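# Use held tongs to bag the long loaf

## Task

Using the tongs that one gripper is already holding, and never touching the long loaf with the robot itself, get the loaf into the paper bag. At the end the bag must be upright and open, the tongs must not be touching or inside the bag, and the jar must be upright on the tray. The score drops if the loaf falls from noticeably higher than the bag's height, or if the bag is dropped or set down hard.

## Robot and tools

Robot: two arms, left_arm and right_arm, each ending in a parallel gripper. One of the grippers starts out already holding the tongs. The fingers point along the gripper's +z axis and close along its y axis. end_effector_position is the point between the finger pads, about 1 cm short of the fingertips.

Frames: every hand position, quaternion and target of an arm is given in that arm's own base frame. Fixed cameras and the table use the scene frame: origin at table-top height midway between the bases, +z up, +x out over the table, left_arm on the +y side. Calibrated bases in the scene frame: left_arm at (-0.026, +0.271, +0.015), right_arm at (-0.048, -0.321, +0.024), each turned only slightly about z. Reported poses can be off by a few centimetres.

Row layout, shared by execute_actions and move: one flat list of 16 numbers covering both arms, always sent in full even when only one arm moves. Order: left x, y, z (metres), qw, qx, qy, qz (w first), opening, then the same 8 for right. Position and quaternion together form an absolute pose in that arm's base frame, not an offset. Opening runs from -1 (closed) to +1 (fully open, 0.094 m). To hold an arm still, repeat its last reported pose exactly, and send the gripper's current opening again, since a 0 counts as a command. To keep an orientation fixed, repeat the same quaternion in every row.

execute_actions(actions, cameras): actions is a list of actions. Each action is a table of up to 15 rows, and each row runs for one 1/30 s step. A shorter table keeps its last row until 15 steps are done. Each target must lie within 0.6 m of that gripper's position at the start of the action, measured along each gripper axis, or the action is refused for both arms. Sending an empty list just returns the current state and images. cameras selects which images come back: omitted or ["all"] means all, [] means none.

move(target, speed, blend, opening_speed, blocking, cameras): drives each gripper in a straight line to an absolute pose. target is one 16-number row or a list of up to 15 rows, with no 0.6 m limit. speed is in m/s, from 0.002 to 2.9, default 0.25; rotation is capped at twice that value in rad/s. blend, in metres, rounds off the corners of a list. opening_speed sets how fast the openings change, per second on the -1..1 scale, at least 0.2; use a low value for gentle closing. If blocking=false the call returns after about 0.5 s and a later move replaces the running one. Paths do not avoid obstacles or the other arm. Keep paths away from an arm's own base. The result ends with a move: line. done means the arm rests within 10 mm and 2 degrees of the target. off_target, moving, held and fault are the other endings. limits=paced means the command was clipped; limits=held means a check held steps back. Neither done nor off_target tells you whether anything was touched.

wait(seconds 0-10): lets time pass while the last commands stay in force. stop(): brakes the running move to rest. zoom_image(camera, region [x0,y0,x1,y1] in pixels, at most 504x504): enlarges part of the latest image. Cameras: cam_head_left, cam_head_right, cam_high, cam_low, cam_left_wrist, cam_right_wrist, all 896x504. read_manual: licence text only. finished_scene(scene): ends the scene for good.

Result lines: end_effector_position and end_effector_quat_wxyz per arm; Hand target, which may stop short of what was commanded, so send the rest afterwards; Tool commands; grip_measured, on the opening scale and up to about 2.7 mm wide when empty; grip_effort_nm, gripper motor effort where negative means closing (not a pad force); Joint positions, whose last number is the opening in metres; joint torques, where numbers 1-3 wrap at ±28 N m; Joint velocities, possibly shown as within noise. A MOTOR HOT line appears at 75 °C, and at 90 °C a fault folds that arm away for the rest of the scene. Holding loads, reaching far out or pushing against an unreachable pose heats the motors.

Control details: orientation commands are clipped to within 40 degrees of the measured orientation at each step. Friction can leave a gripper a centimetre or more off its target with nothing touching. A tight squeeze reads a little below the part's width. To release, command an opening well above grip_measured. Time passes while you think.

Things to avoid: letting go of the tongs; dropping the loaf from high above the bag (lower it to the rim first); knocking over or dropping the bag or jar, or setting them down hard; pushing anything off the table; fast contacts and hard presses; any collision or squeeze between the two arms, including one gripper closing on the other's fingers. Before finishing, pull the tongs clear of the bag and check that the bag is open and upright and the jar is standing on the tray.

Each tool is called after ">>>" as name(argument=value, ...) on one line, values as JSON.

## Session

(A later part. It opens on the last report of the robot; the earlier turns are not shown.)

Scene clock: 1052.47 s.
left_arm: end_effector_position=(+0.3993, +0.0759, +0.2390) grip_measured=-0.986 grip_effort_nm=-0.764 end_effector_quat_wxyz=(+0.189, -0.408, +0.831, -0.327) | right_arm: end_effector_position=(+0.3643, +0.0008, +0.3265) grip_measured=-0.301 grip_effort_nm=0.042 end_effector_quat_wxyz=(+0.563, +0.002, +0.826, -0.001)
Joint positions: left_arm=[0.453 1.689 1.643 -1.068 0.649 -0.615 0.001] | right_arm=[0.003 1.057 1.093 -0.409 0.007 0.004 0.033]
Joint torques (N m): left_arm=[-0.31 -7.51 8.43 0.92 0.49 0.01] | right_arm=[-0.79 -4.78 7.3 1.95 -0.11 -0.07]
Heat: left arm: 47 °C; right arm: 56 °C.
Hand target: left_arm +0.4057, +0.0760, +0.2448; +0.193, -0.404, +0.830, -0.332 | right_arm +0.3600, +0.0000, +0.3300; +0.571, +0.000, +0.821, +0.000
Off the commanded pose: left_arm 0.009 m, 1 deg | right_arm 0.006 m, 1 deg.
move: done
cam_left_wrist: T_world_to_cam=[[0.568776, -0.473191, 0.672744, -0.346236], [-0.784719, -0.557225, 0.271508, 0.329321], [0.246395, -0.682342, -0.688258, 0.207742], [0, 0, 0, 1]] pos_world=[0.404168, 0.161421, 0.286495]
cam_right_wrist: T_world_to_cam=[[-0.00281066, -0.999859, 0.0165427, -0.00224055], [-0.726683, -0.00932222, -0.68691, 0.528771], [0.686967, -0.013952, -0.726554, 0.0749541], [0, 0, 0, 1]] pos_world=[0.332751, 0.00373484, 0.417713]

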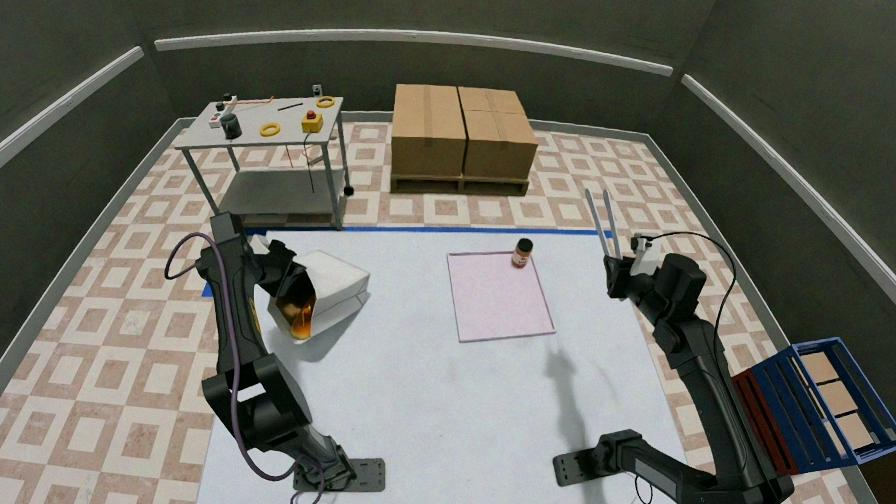

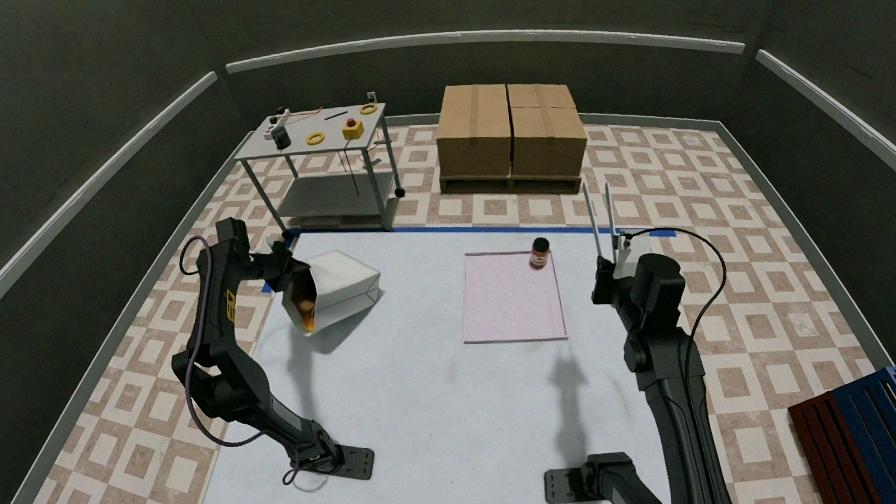

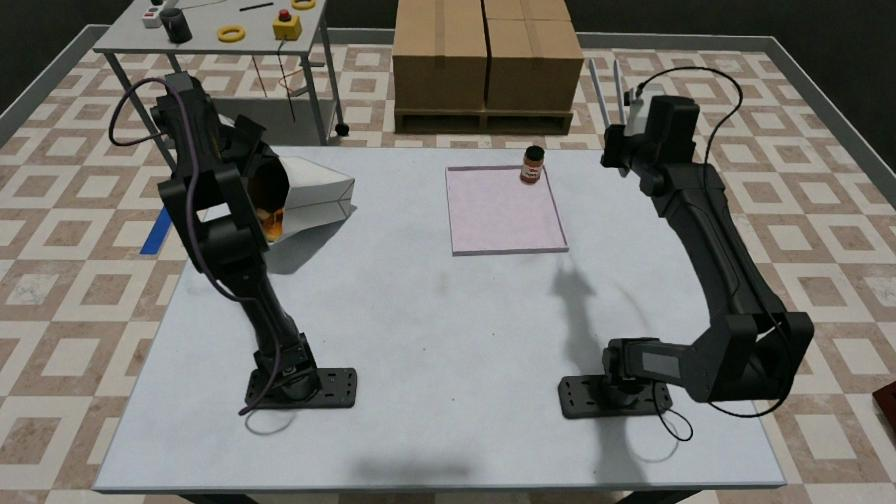

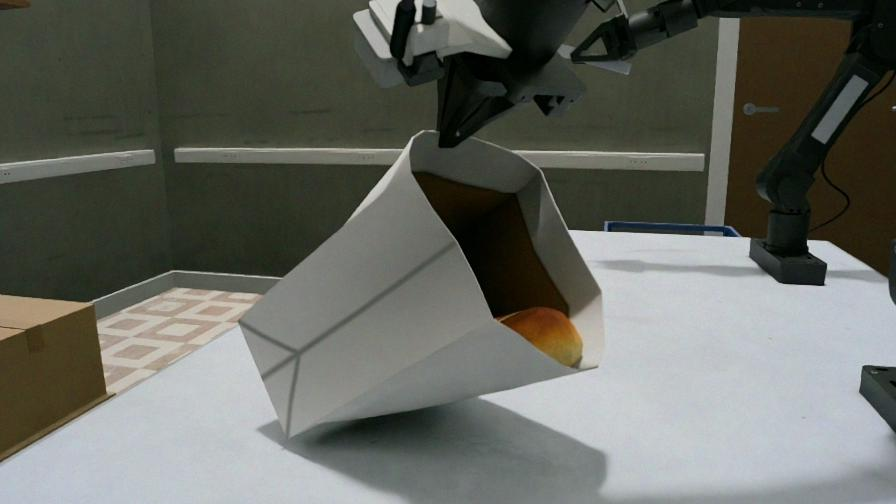

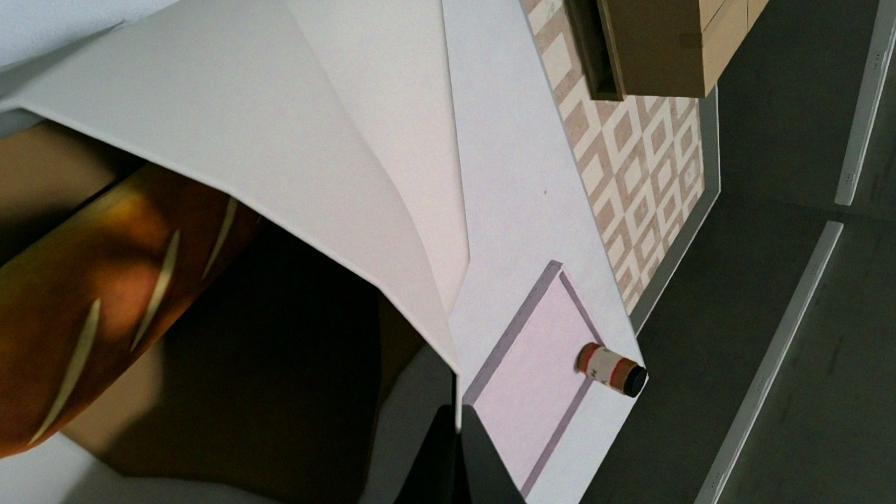

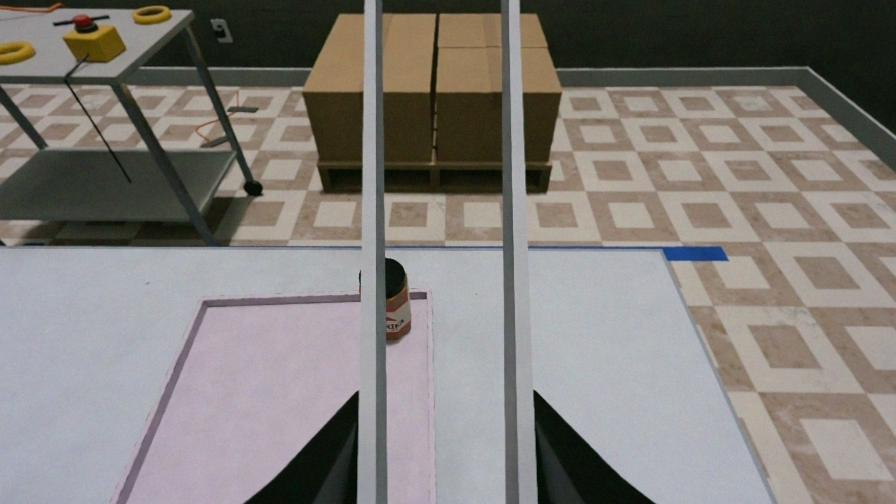

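>>> move(target=[[0.442,0.045,0.247,0.142,-0.417,0.871,-0.219,-1,0.36,0.0,0.33,0.57,0,0.82,0,-0.3],[0.478,0.014,0.238,0.088,-0.424,0.896,-0.102,-1,0.36,0.0,0.33,0.57,0,0.82,0,-0.3]], speed=0.07, blend=0.01, cameras=["cam_low","cam_high","cam_left_wrist","cam_head_left"])

Scene clock: 1062.43 s.
left_arm: end_effector_position=(+0.4727, +0.0135, +0.2419) grip_measured=-0.986 grip_effort_nm=-0.759 end_effector_quat_wxyz=(+0.140, -0.420, +0.887, -0.128) | right_arm: end_effector_position=(+0.3643, +0.0008, +0.3265) grip_measured=-0.301 grip_effort_nm=0.042 end_effector_quat_wxyz=(+0.563, +0.002, +0.826, -0.001)
Joint positions: left_arm=[0.078 2.214 2.578 -1.577 0.138 -0.831 0.001] | right_arm=[0.003 1.057 1.093 -0.409 0.007 0.004 0.033]
Joint torques (N m): left_arm=[-0.38 -10.71 7.24 0.82 -0.01 -0.09] | right_arm=[-0.79 -4.77 7.31 1.95 -0.11 -0.07]
Heat: left arm: 47 °C; right arm: 56 °C.
Hand target: left_arm +0.4774, +0.0139, +0.2374; +0.139, -0.423, +0.887, -0.125 | right_arm +0.3601, +0.0000, +0.3300; +0.571, +0.000, +0.821, +0.000
Off the commanded pose: left_arm 0.007 m, 7 deg | right_arm 0.006 m, 1 deg.
joint sent to its limit (left arm) — joint 4 (wrist pitch), lower limit. The joint targets are off in orientation, not in position.
move: off_target (left_arm)
cam_left_wrist: T_world_to_cam=[[0.71632, -0.62361, 0.313043, -0.400083], [-0.696942, -0.661299, 0.277408, 0.309807], [0.0340209, -0.416885, -0.908322, 0.299136], [0, 0, 0, 1]] pos_world=[0.492328, 0.080085, 0.311012]
Images, in order (width x height): cam_head_left 896x504, cam_high 896x504, cam_low 896x504, cam_left_wrist 896x504.

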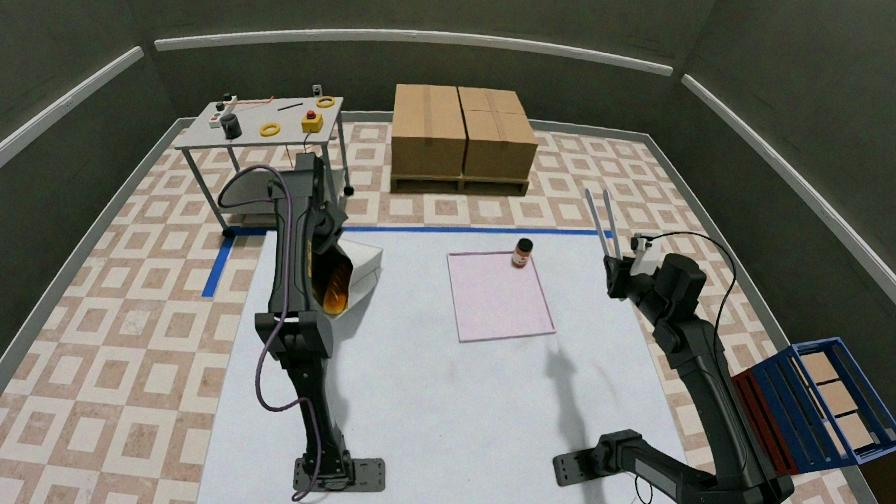

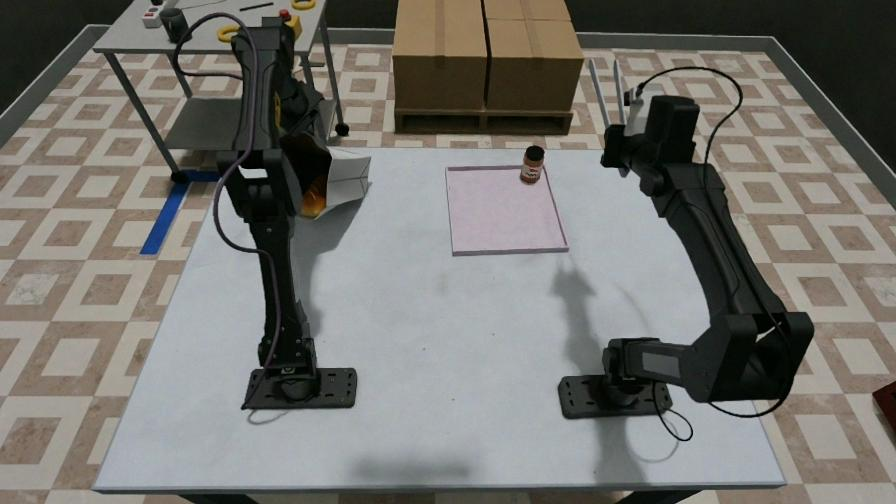

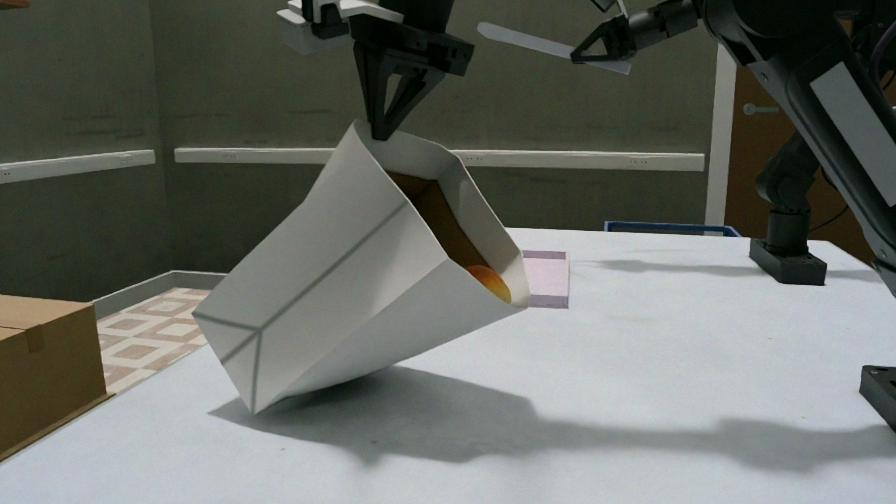

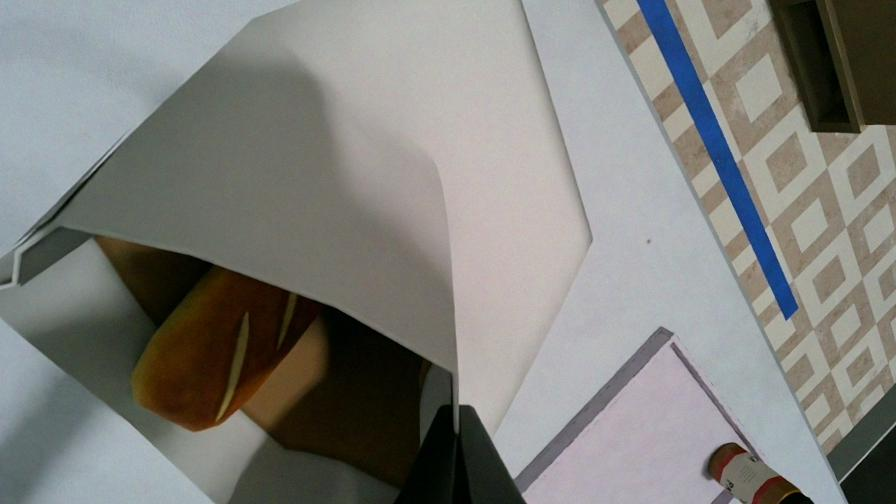

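>>> move(target=[[0.44,0.045,0.265,0.142,-0.417,0.871,-0.219,-1,0.36,0.0,0.33,0.57,0,0.82,0,-0.3],[0.37,0.06,0.265,0.033,-0.424,0.906,0.016,-1,0.36,0.0,0.33,0.57,0,0.82,0,-0.3],[0.37,0.06,0.255,-0.023,-0.415,0.90,0.129,-1,0.36,0.0,0.33,0.57,0,0.82,0,-0.3]], speed=0.08, blend=0.01, cameras=["cam_low","cam_high","cam_left_wrist","cam_head_left"])

Scene clock: 1085.27 s.
left_arm: end_effector_position=(+0.3776, +0.0588, +0.2464) grip_measured=-0.986 grip_effort_nm=-0.764 end_effector_quat_wxyz=(+0.143, -0.391, +0.907, +0.067) | right_arm: end_effector_position=(+0.3643, +0.0008, +0.3265) grip_measured=-0.301 grip_effort_nm=0.042 end_effector_quat_wxyz=(+0.563, +0.002, +0.826, -0.001)
Joint positions: left_arm=[0.047 1.883 2.113 -1.577 -0.225 -0.742 0.001] | right_arm=[0.003 1.057 1.093 -0.409 0.007 0.004 0.033]
Joint torques (N m): left_arm=[-0.31 -13.49 3.92 0.67 -0.28 -0.08] | right_arm=[-0.77 -4.77 7.31 1.95 -0.11 -0.07]
Heat: left arm: 49 °C; right arm: 56 °C.
Hand target: left_arm +0.3702, +0.0601, +0.2543; +0.152, -0.395, +0.903, +0.074 | right_arm +0.3601, +0.0000, +0.3300; +0.571, +0.000, +0.821, +0.000
Off the commanded pose: left_arm 0.011 m, 20 deg | right_arm 0.006 m, 1 deg.
joint sent to its limit (left arm) — joint 4 (wrist pitch), lower limit. The joint targets are off in orientation, not in position.
move: off_target (left_arm)
cam_left_wrist: T_world_to_cam=[[0.729889, -0.682106, -0.0446509, -0.21868], [-0.672578, -0.728288, 0.131284, 0.302956], [-0.122069, -0.0657918, -0.990339, 0.383933], [0, 0, 0, 1]] pos_world=[0.41024, 0.0967358, 0.330686]
Images, in order (width x height): cam_head_left 896x504, cam_high 896x504, cam_low 896x504, cam_left_wrist 896x504.

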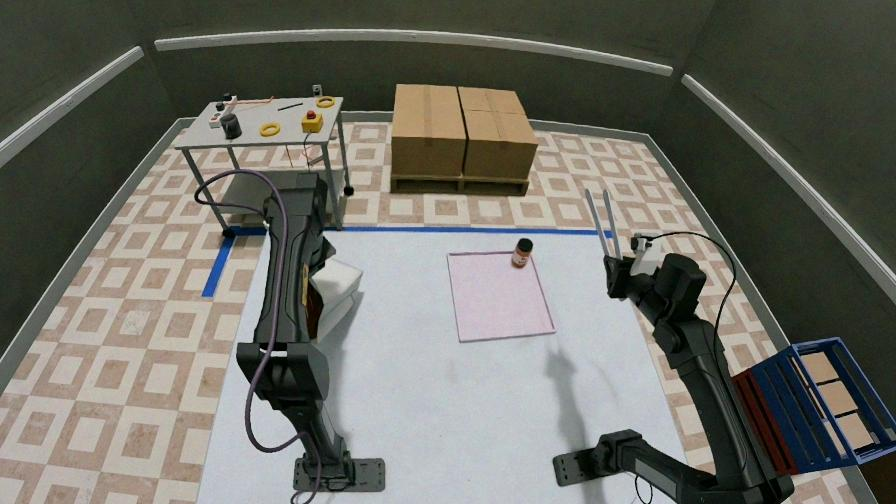

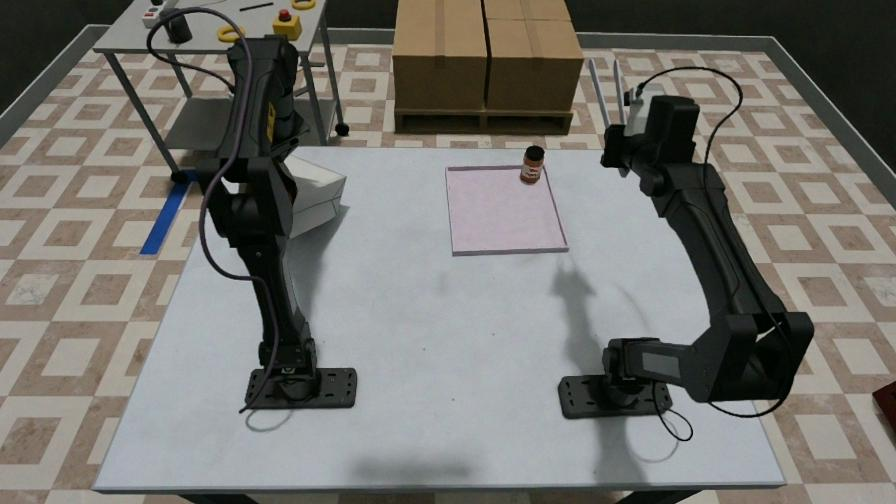

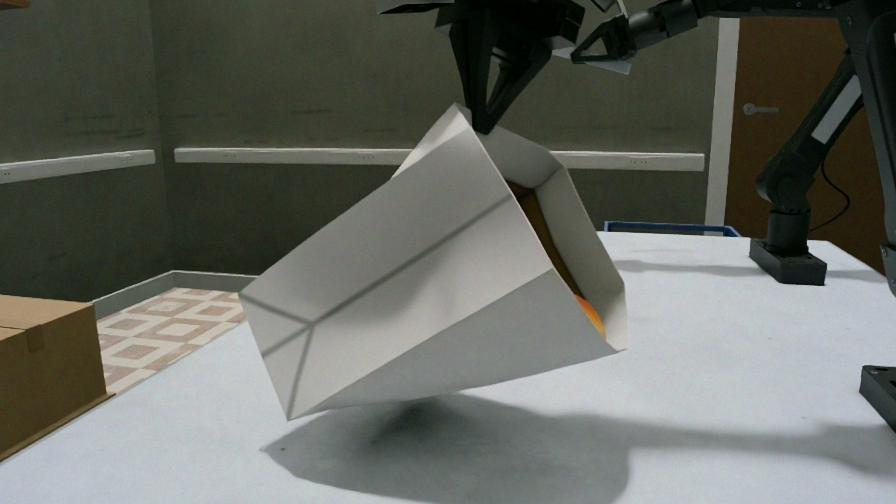

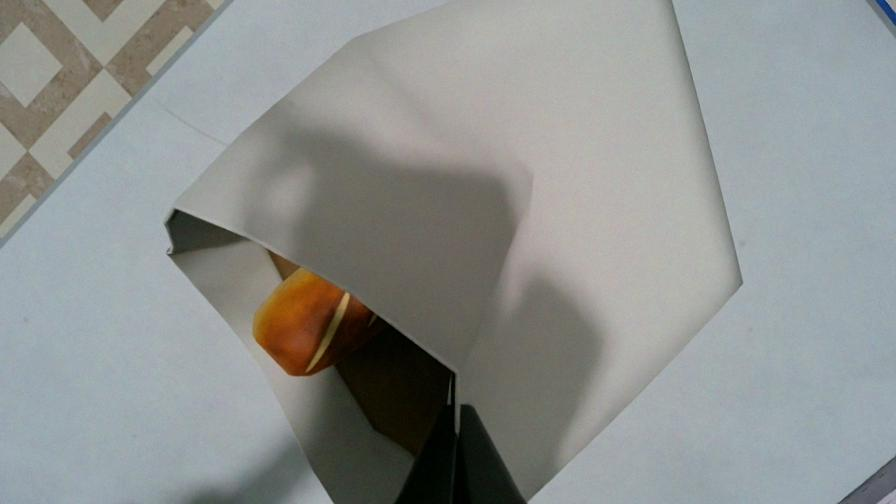

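>>> move(target=[[0.36,0.12,0.285,0.05,-0.2,0.977,0.03,-1,0.36,0.0,0.33,0.57,0,0.82,0,-0.3],[0.35,0.15,0.285,0,0,1,0,-1,0.36,0.0,0.33,0.57,0,0.82,0,-0.3],[0.35,0.15,0.285,0,0,0.976,0.217,-1,0.36,0.0,0.33,0.57,0,0.82,0,-0.3]], speed=0.1, blend=0.01, cameras=["cam_low","cam_high","cam_left_wrist","cam_head_right"])

Scene clock: 1109.47 s.
left_arm: end_effector_position=(+0.3569, +0.1501, +0.2735) grip_measured=-0.987 grip_effort_nm=-0.764 end_effector_quat_wxyz=(+0.076, +0.027, +0.968, +0.237) | right_arm: end_effector_position=(+0.3643, +0.0008, +0.3265) grip_measured=-0.301 grip_effort_nm=0.037 end_effector_quat_wxyz=(+0.563, +0.002, +0.826, -0.001)
Joint positions: left_arm=[0.204 1.872 2.157 -1.579 -0.425 0.321 0.001] | right_arm=[0.003 1.057 1.093 -0.409 0.007 0.004 0.033]
Joint torques (N m): left_arm=[-0.47 -13.23 4.26 0.73 -0.5 -0.1] | right_arm=[-0.79 -4.77 7.31 1.95 -0.11 -0.07]
Heat: left arm: 49 °C; right arm: 56 °C.
Hand target: left_arm +0.3500, +0.1502, +0.2843; +0.086, +0.019, +0.965, +0.247 | right_arm +0.3601, +0.0000, +0.3300; +0.571, +0.000, +0.821, +0.000
Off the commanded pose: left_arm 0.013 m, 10 deg | right_arm 0.006 m, 1 deg.
joint sent to its limit (left arm) — joint 4 (wrist pitch), lower limit. The joint targets are off in orientation, not in position.
move: off_target (left_arm)
cam_left_wrist: T_world_to_cam=[[-0.0193045, -0.869767, -0.493084, 0.278077], [-0.958951, -0.123446, 0.255293, 0.329537], [-0.282915, 0.477772, -0.831681, 0.346551], [0, 0, 0, 1]] pos_world=[0.419423, 0.11697, 0.341206]
Images, in order (width x height): cam_head_right 896x504, cam_high 896x504, cam_low 896x504, cam_left_wrist 896x504.

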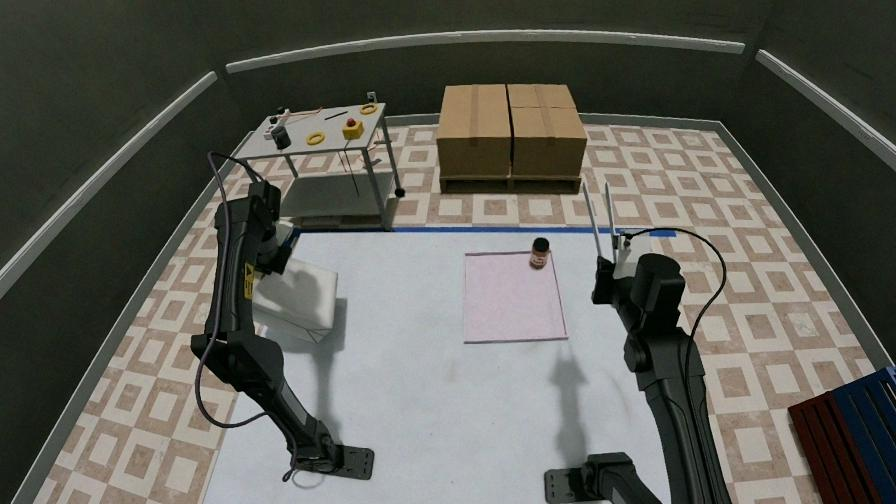

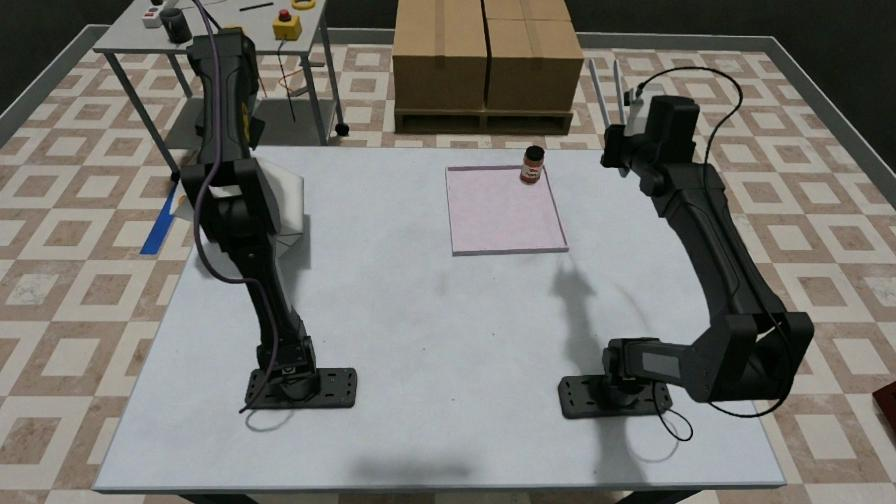

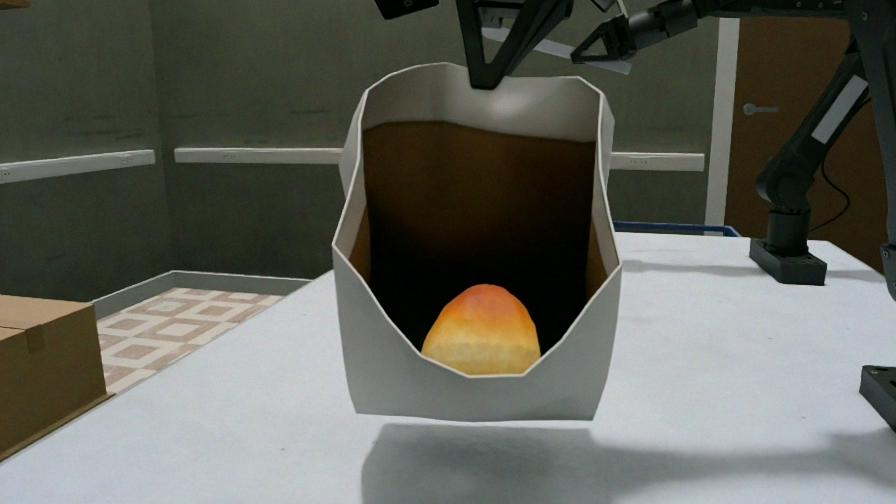

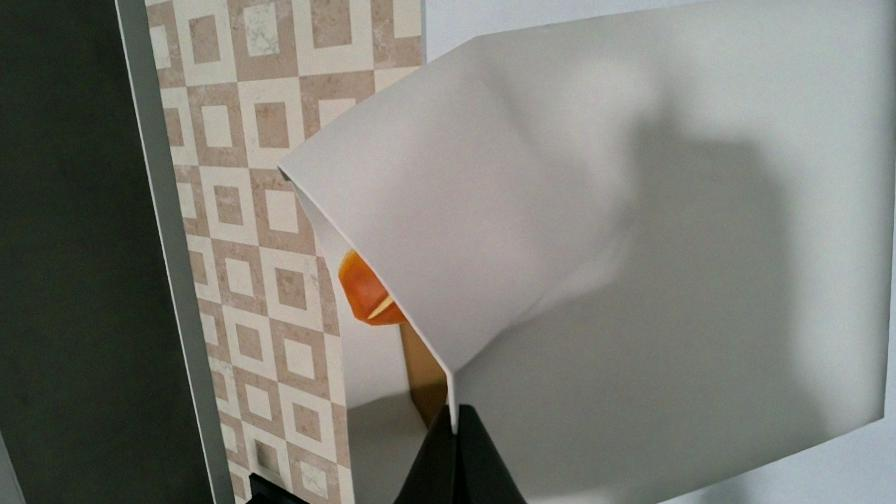

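>>> move(target=[[0.35,0.10,0.285,0,0,0.94,0.342,-1,0.36,0.0,0.33,0.57,0,0.82,0,-0.3],[0.35,0.08,0.28,0,0,0.906,0.423,-1,0.36,0.0,0.33,0.57,0,0.82,0,-0.3]], speed=0.1, blend=0.01, cameras=["cam_low","cam_high","cam_left_wrist","cam_head_right"])

Scene clock: 1118.63 s.
left_arm: end_effector_position=(+0.3590, +0.0758, +0.2633) grip_measured=-0.986 grip_effort_nm=-0.764 end_effector_quat_wxyz=(+0.068, +0.052, +0.908, +0.409) | right_arm: end_effector_position=(+0.3643, +0.0008, +0.3265) grip_measured=-0.301 grip_effort_nm=0.046 end_effector_quat_wxyz=(+0.563, +0.002, +0.826, -0.001)
Joint positions: left_arm=[-0.17 1.837 1.907 -1.579 -0.854 -0.027 0.001] | right_arm=[0.003 1.057 1.093 -0.409 0.007 0.004 0.033]
Joint torques (N m): left_arm=[-0.25 -14.58 4.01 0.35 -0.84 -0.09] | right_arm=[-0.79 -4.78 7.31 1.95 -0.11 -0.07]
Heat: left arm: 49 °C; right arm: 56 °C.
Hand target: left_arm +0.3503, +0.0804, +0.2791; +0.086, +0.039, +0.901, +0.422 | right_arm +0.3601, +0.0000, +0.3300; +0.571, +0.000, +0.821, +0.000
Off the commanded pose: left_arm 0.019 m, 10 deg | right_arm 0.006 m, 1 deg.
joint sent to its limit (left arm) — joint 4 (wrist pitch), lower limit. The joint targets are off in orientation, not in position.
move: off_target (left_arm)
cam_left_wrist: T_world_to_cam=[[-0.0410568, -0.633436, -0.772705, 0.272048], [-0.960581, -0.187792, 0.204984, 0.343722], [-0.274952, 0.750662, -0.600756, 0.289843], [0, 0, 0, 1]] pos_world=[0.421035, 0.0192989, 0.313881]
Images, in order (width x height): cam_head_right 896x504, cam_high 896x504, cam_low 896x504, cam_left_wrist 896x504.

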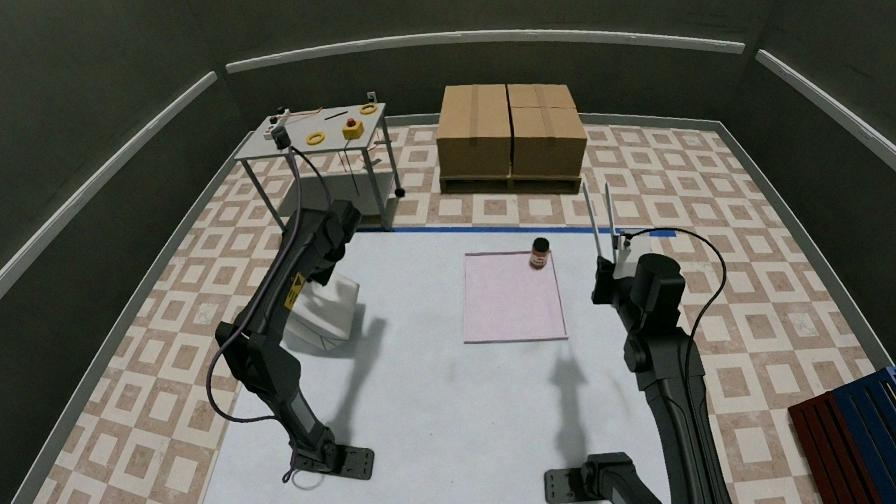

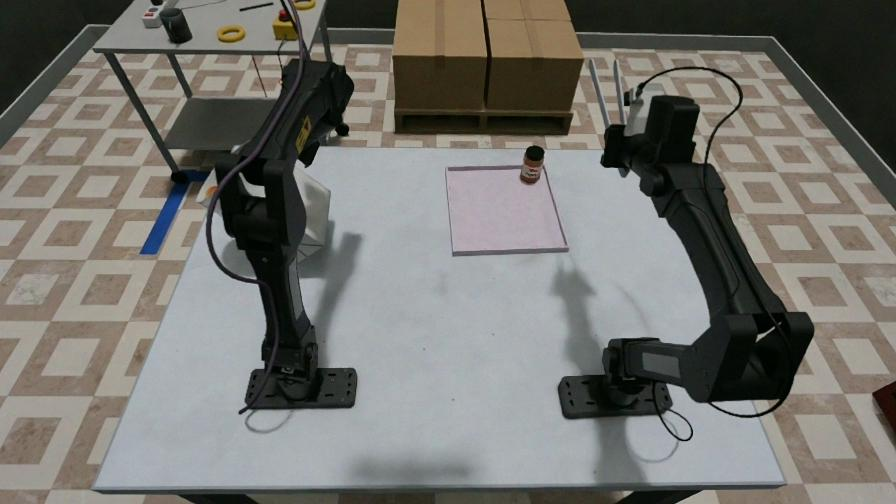

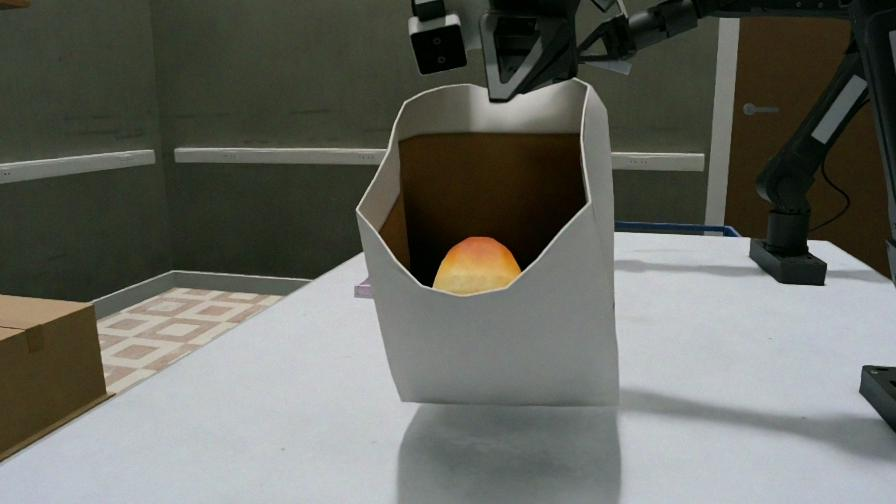

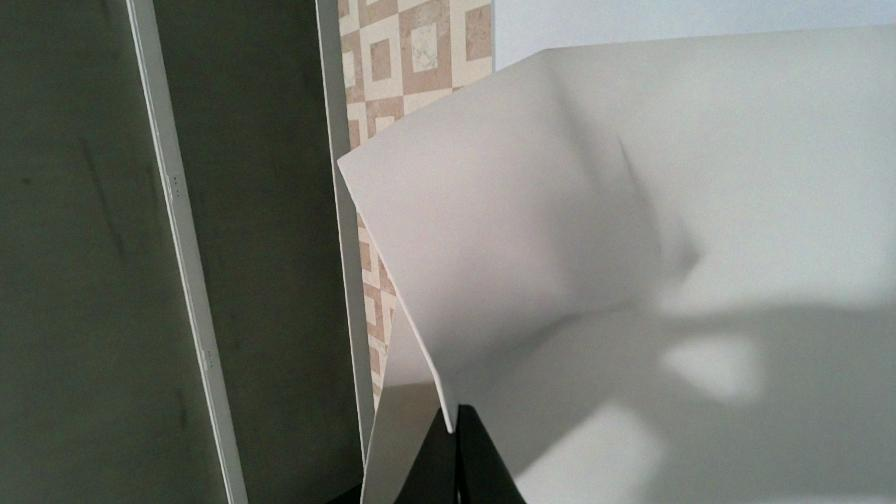

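>>> move(target=[[0.35,0.06,0.255,0,0,0.88,0.475,-1,0.36,0.0,0.33,0.57,0,0.82,0,-0.3],[0.35,0.0,0.245,0,0,0.866,0.5,-1,0.36,0.0,0.33,0.57,0,0.82,0,-0.3]], speed=0.08, blend=0.01, cameras=["cam_low","cam_high","cam_left_wrist","cam_head_right"])

Scene clock: 1127.83 s.
left_arm: end_effector_position=(+0.3524, -0.0047, +0.2369) grip_measured=-0.986 grip_effort_nm=-0.764 end_effector_quat_wxyz=(+0.125, +0.083, +0.883, +0.445) | right_arm: end_effector_position=(+0.3643, +0.0008, +0.3265) grip_measured=-0.301 grip_effort_nm=0.042 end_effector_quat_wxyz=(+0.563, +0.002, +0.826, -0.001)
Joint positions: left_arm=[-0.442 1.837 1.738 -1.579 -0.956 -0.311 0.001] | right_arm=[0.003 1.057 1.093 -0.409 0.007 0.004 0.033]
Joint torques (N m): left_arm=[0.08 -11.78 4.07 0.16 -0.97 -0.17] | right_arm=[-0.79 -4.77 7.31 1.95 -0.11 -0.07]
Heat: left arm: 49 °C; right arm: 56 °C.
Hand target: left_arm +0.3502, +0.0003, +0.2446; +0.135, +0.076, +0.875, +0.459 | right_arm +0.3601, +0.0000, +0.3300; +0.571, +0.000, +0.821, +0.000
Off the commanded pose: left_arm 0.010 m, 18 deg | right_arm 0.006 m, 1 deg.
joint sent to its limit (left arm) — joint 4 (wrist pitch), lower limit. The joint targets are off in orientation, not in position.
move: off_target (left_arm)
cam_left_wrist: T_world_to_cam=[[-0.0334432, -0.562242, -0.826296, 0.21069], [-0.988442, -0.103708, 0.110572, 0.360251], [-0.147862, 0.820444, -0.552275, 0.276647], [0, 0, 0, 1]] pos_world=[0.404039, -0.0711535, 0.287044]
Images, in order (width x height): cam_head_right 896x504, cam_high 896x504, cam_low 896x504, cam_left_wrist 896x504.

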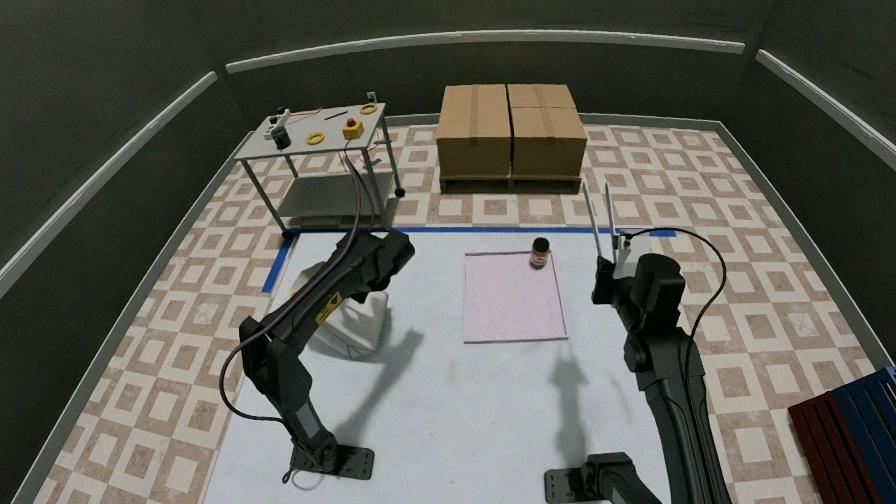

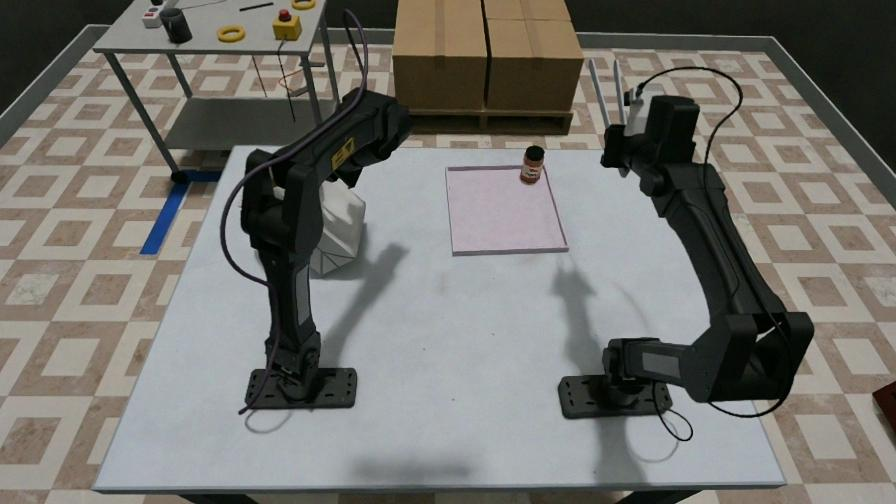

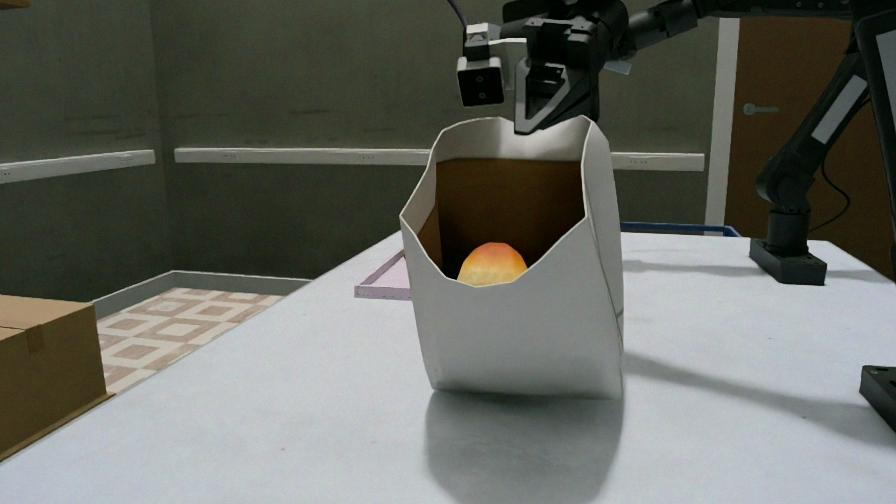

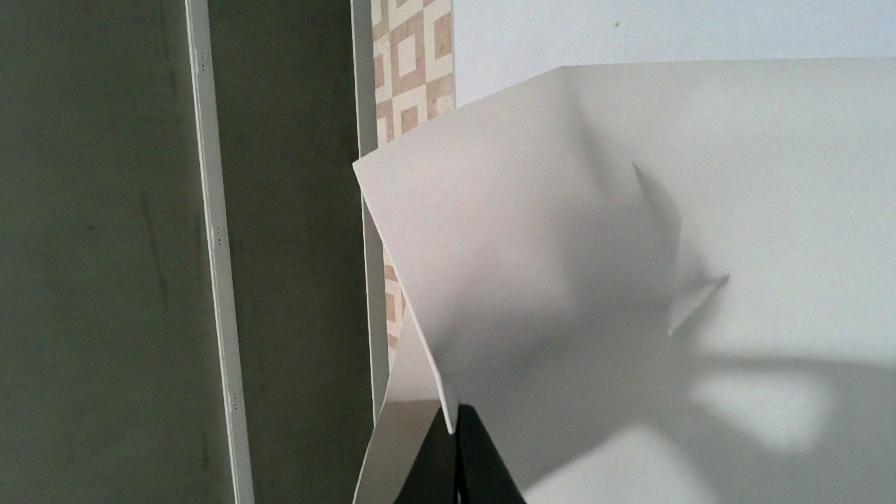

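>>> move(target=[[0.35,-0.03,0.22,0.06,0.04,0.866,0.495,-1,0.36,0.0,0.33,0.57,0,0.82,0,-0.3],[0.35,-0.09,0.212,0.06,0.04,0.85,0.52,-1,0.36,0.0,0.33,0.57,0,0.82,0,-0.3]], speed=0.07, blend=0.01, cameras=["cam_low","cam_high","cam_left_wrist","cam_head_right"])

Scene clock: 1135.27 s.
left_arm: end_effector_position=(+0.3459, -0.0868, +0.2147) grip_measured=-0.986 grip_effort_nm=-0.759 end_effector_quat_wxyz=(+0.188, +0.129, +0.867, +0.444) | right_arm: end_effector_position=(+0.3643, +0.0008, +0.3265) grip_measured=-0.301 grip_effort_nm=0.046 end_effector_quat_wxyz=(+0.563, +0.002, +0.826, -0.001)
Joint positions: left_arm=[-0.681 1.903 1.704 -1.579 -0.992 -0.498 0.001] | right_arm=[0.003 1.057 1.093 -0.409 0.007 0.004 0.033]
Joint torques (N m): left_arm=[-0.03 -8.1 5.93 0.02 -0.59 -0.17] | right_arm=[-0.77 -4.78 7.31 1.95 -0.11 -0.07]
Heat: left arm: 48 °C; right arm: 56 °C.
Hand target: left_arm +0.3500, -0.0896, +0.2115; +0.189, +0.125, +0.864, +0.449 | right_arm +0.3601, +0.0000, +0.3300; +0.571, +0.000, +0.821, +0.000
Off the commanded pose: left_arm 0.006 m, 20 deg | right_arm 0.006 m, 1 deg.
joint sent to its limit (left arm) — joint 4 (wrist pitch), lower limit. The joint targets are off in orientation, not in position.
move: off_target (left_arm)
cam_left_wrist: T_world_to_cam=[[-0.0489834, -0.544595, -0.837267, 0.155265], [-0.998754, 0.0347418, 0.0358333, 0.379346], [0.00957353, 0.837979, -0.545618, 0.276418], [0, 0, 0, 1]] pos_world=[0.383832, -0.160255, 0.267223]
Images, in order (width x height): cam_head_right 896x504, cam_high 896x504, cam_low 896x504, cam_left_wrist 896x504.

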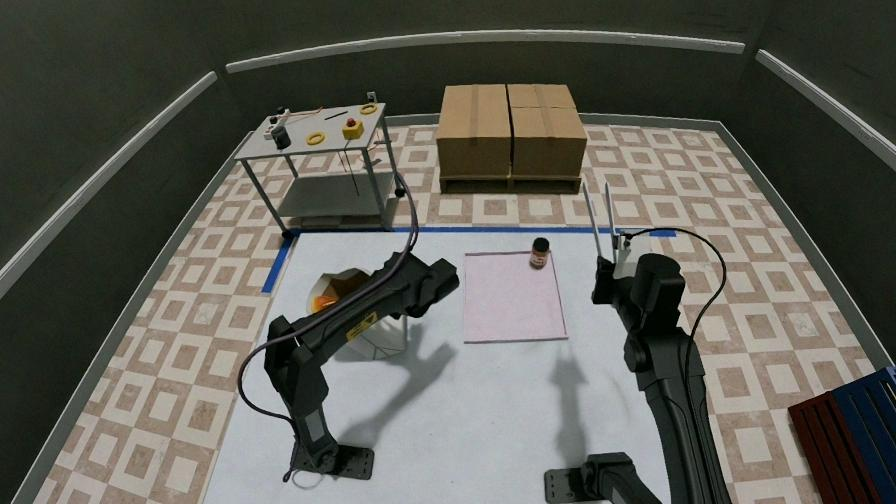

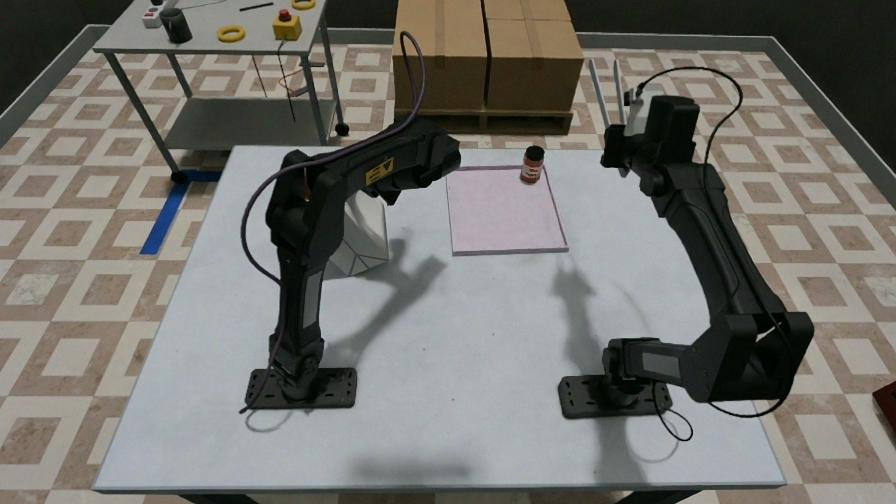

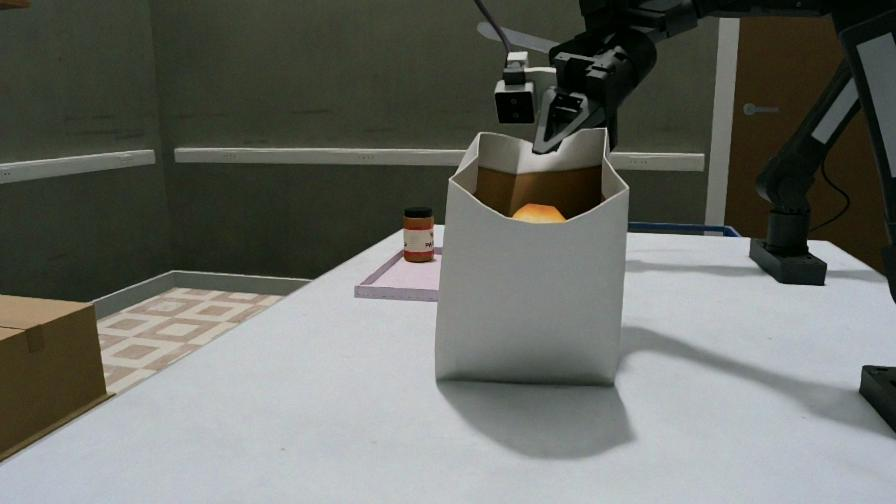

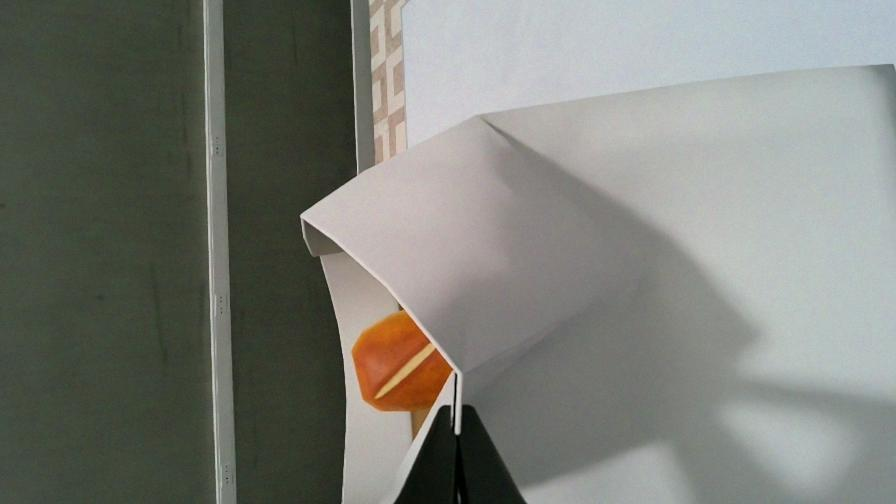

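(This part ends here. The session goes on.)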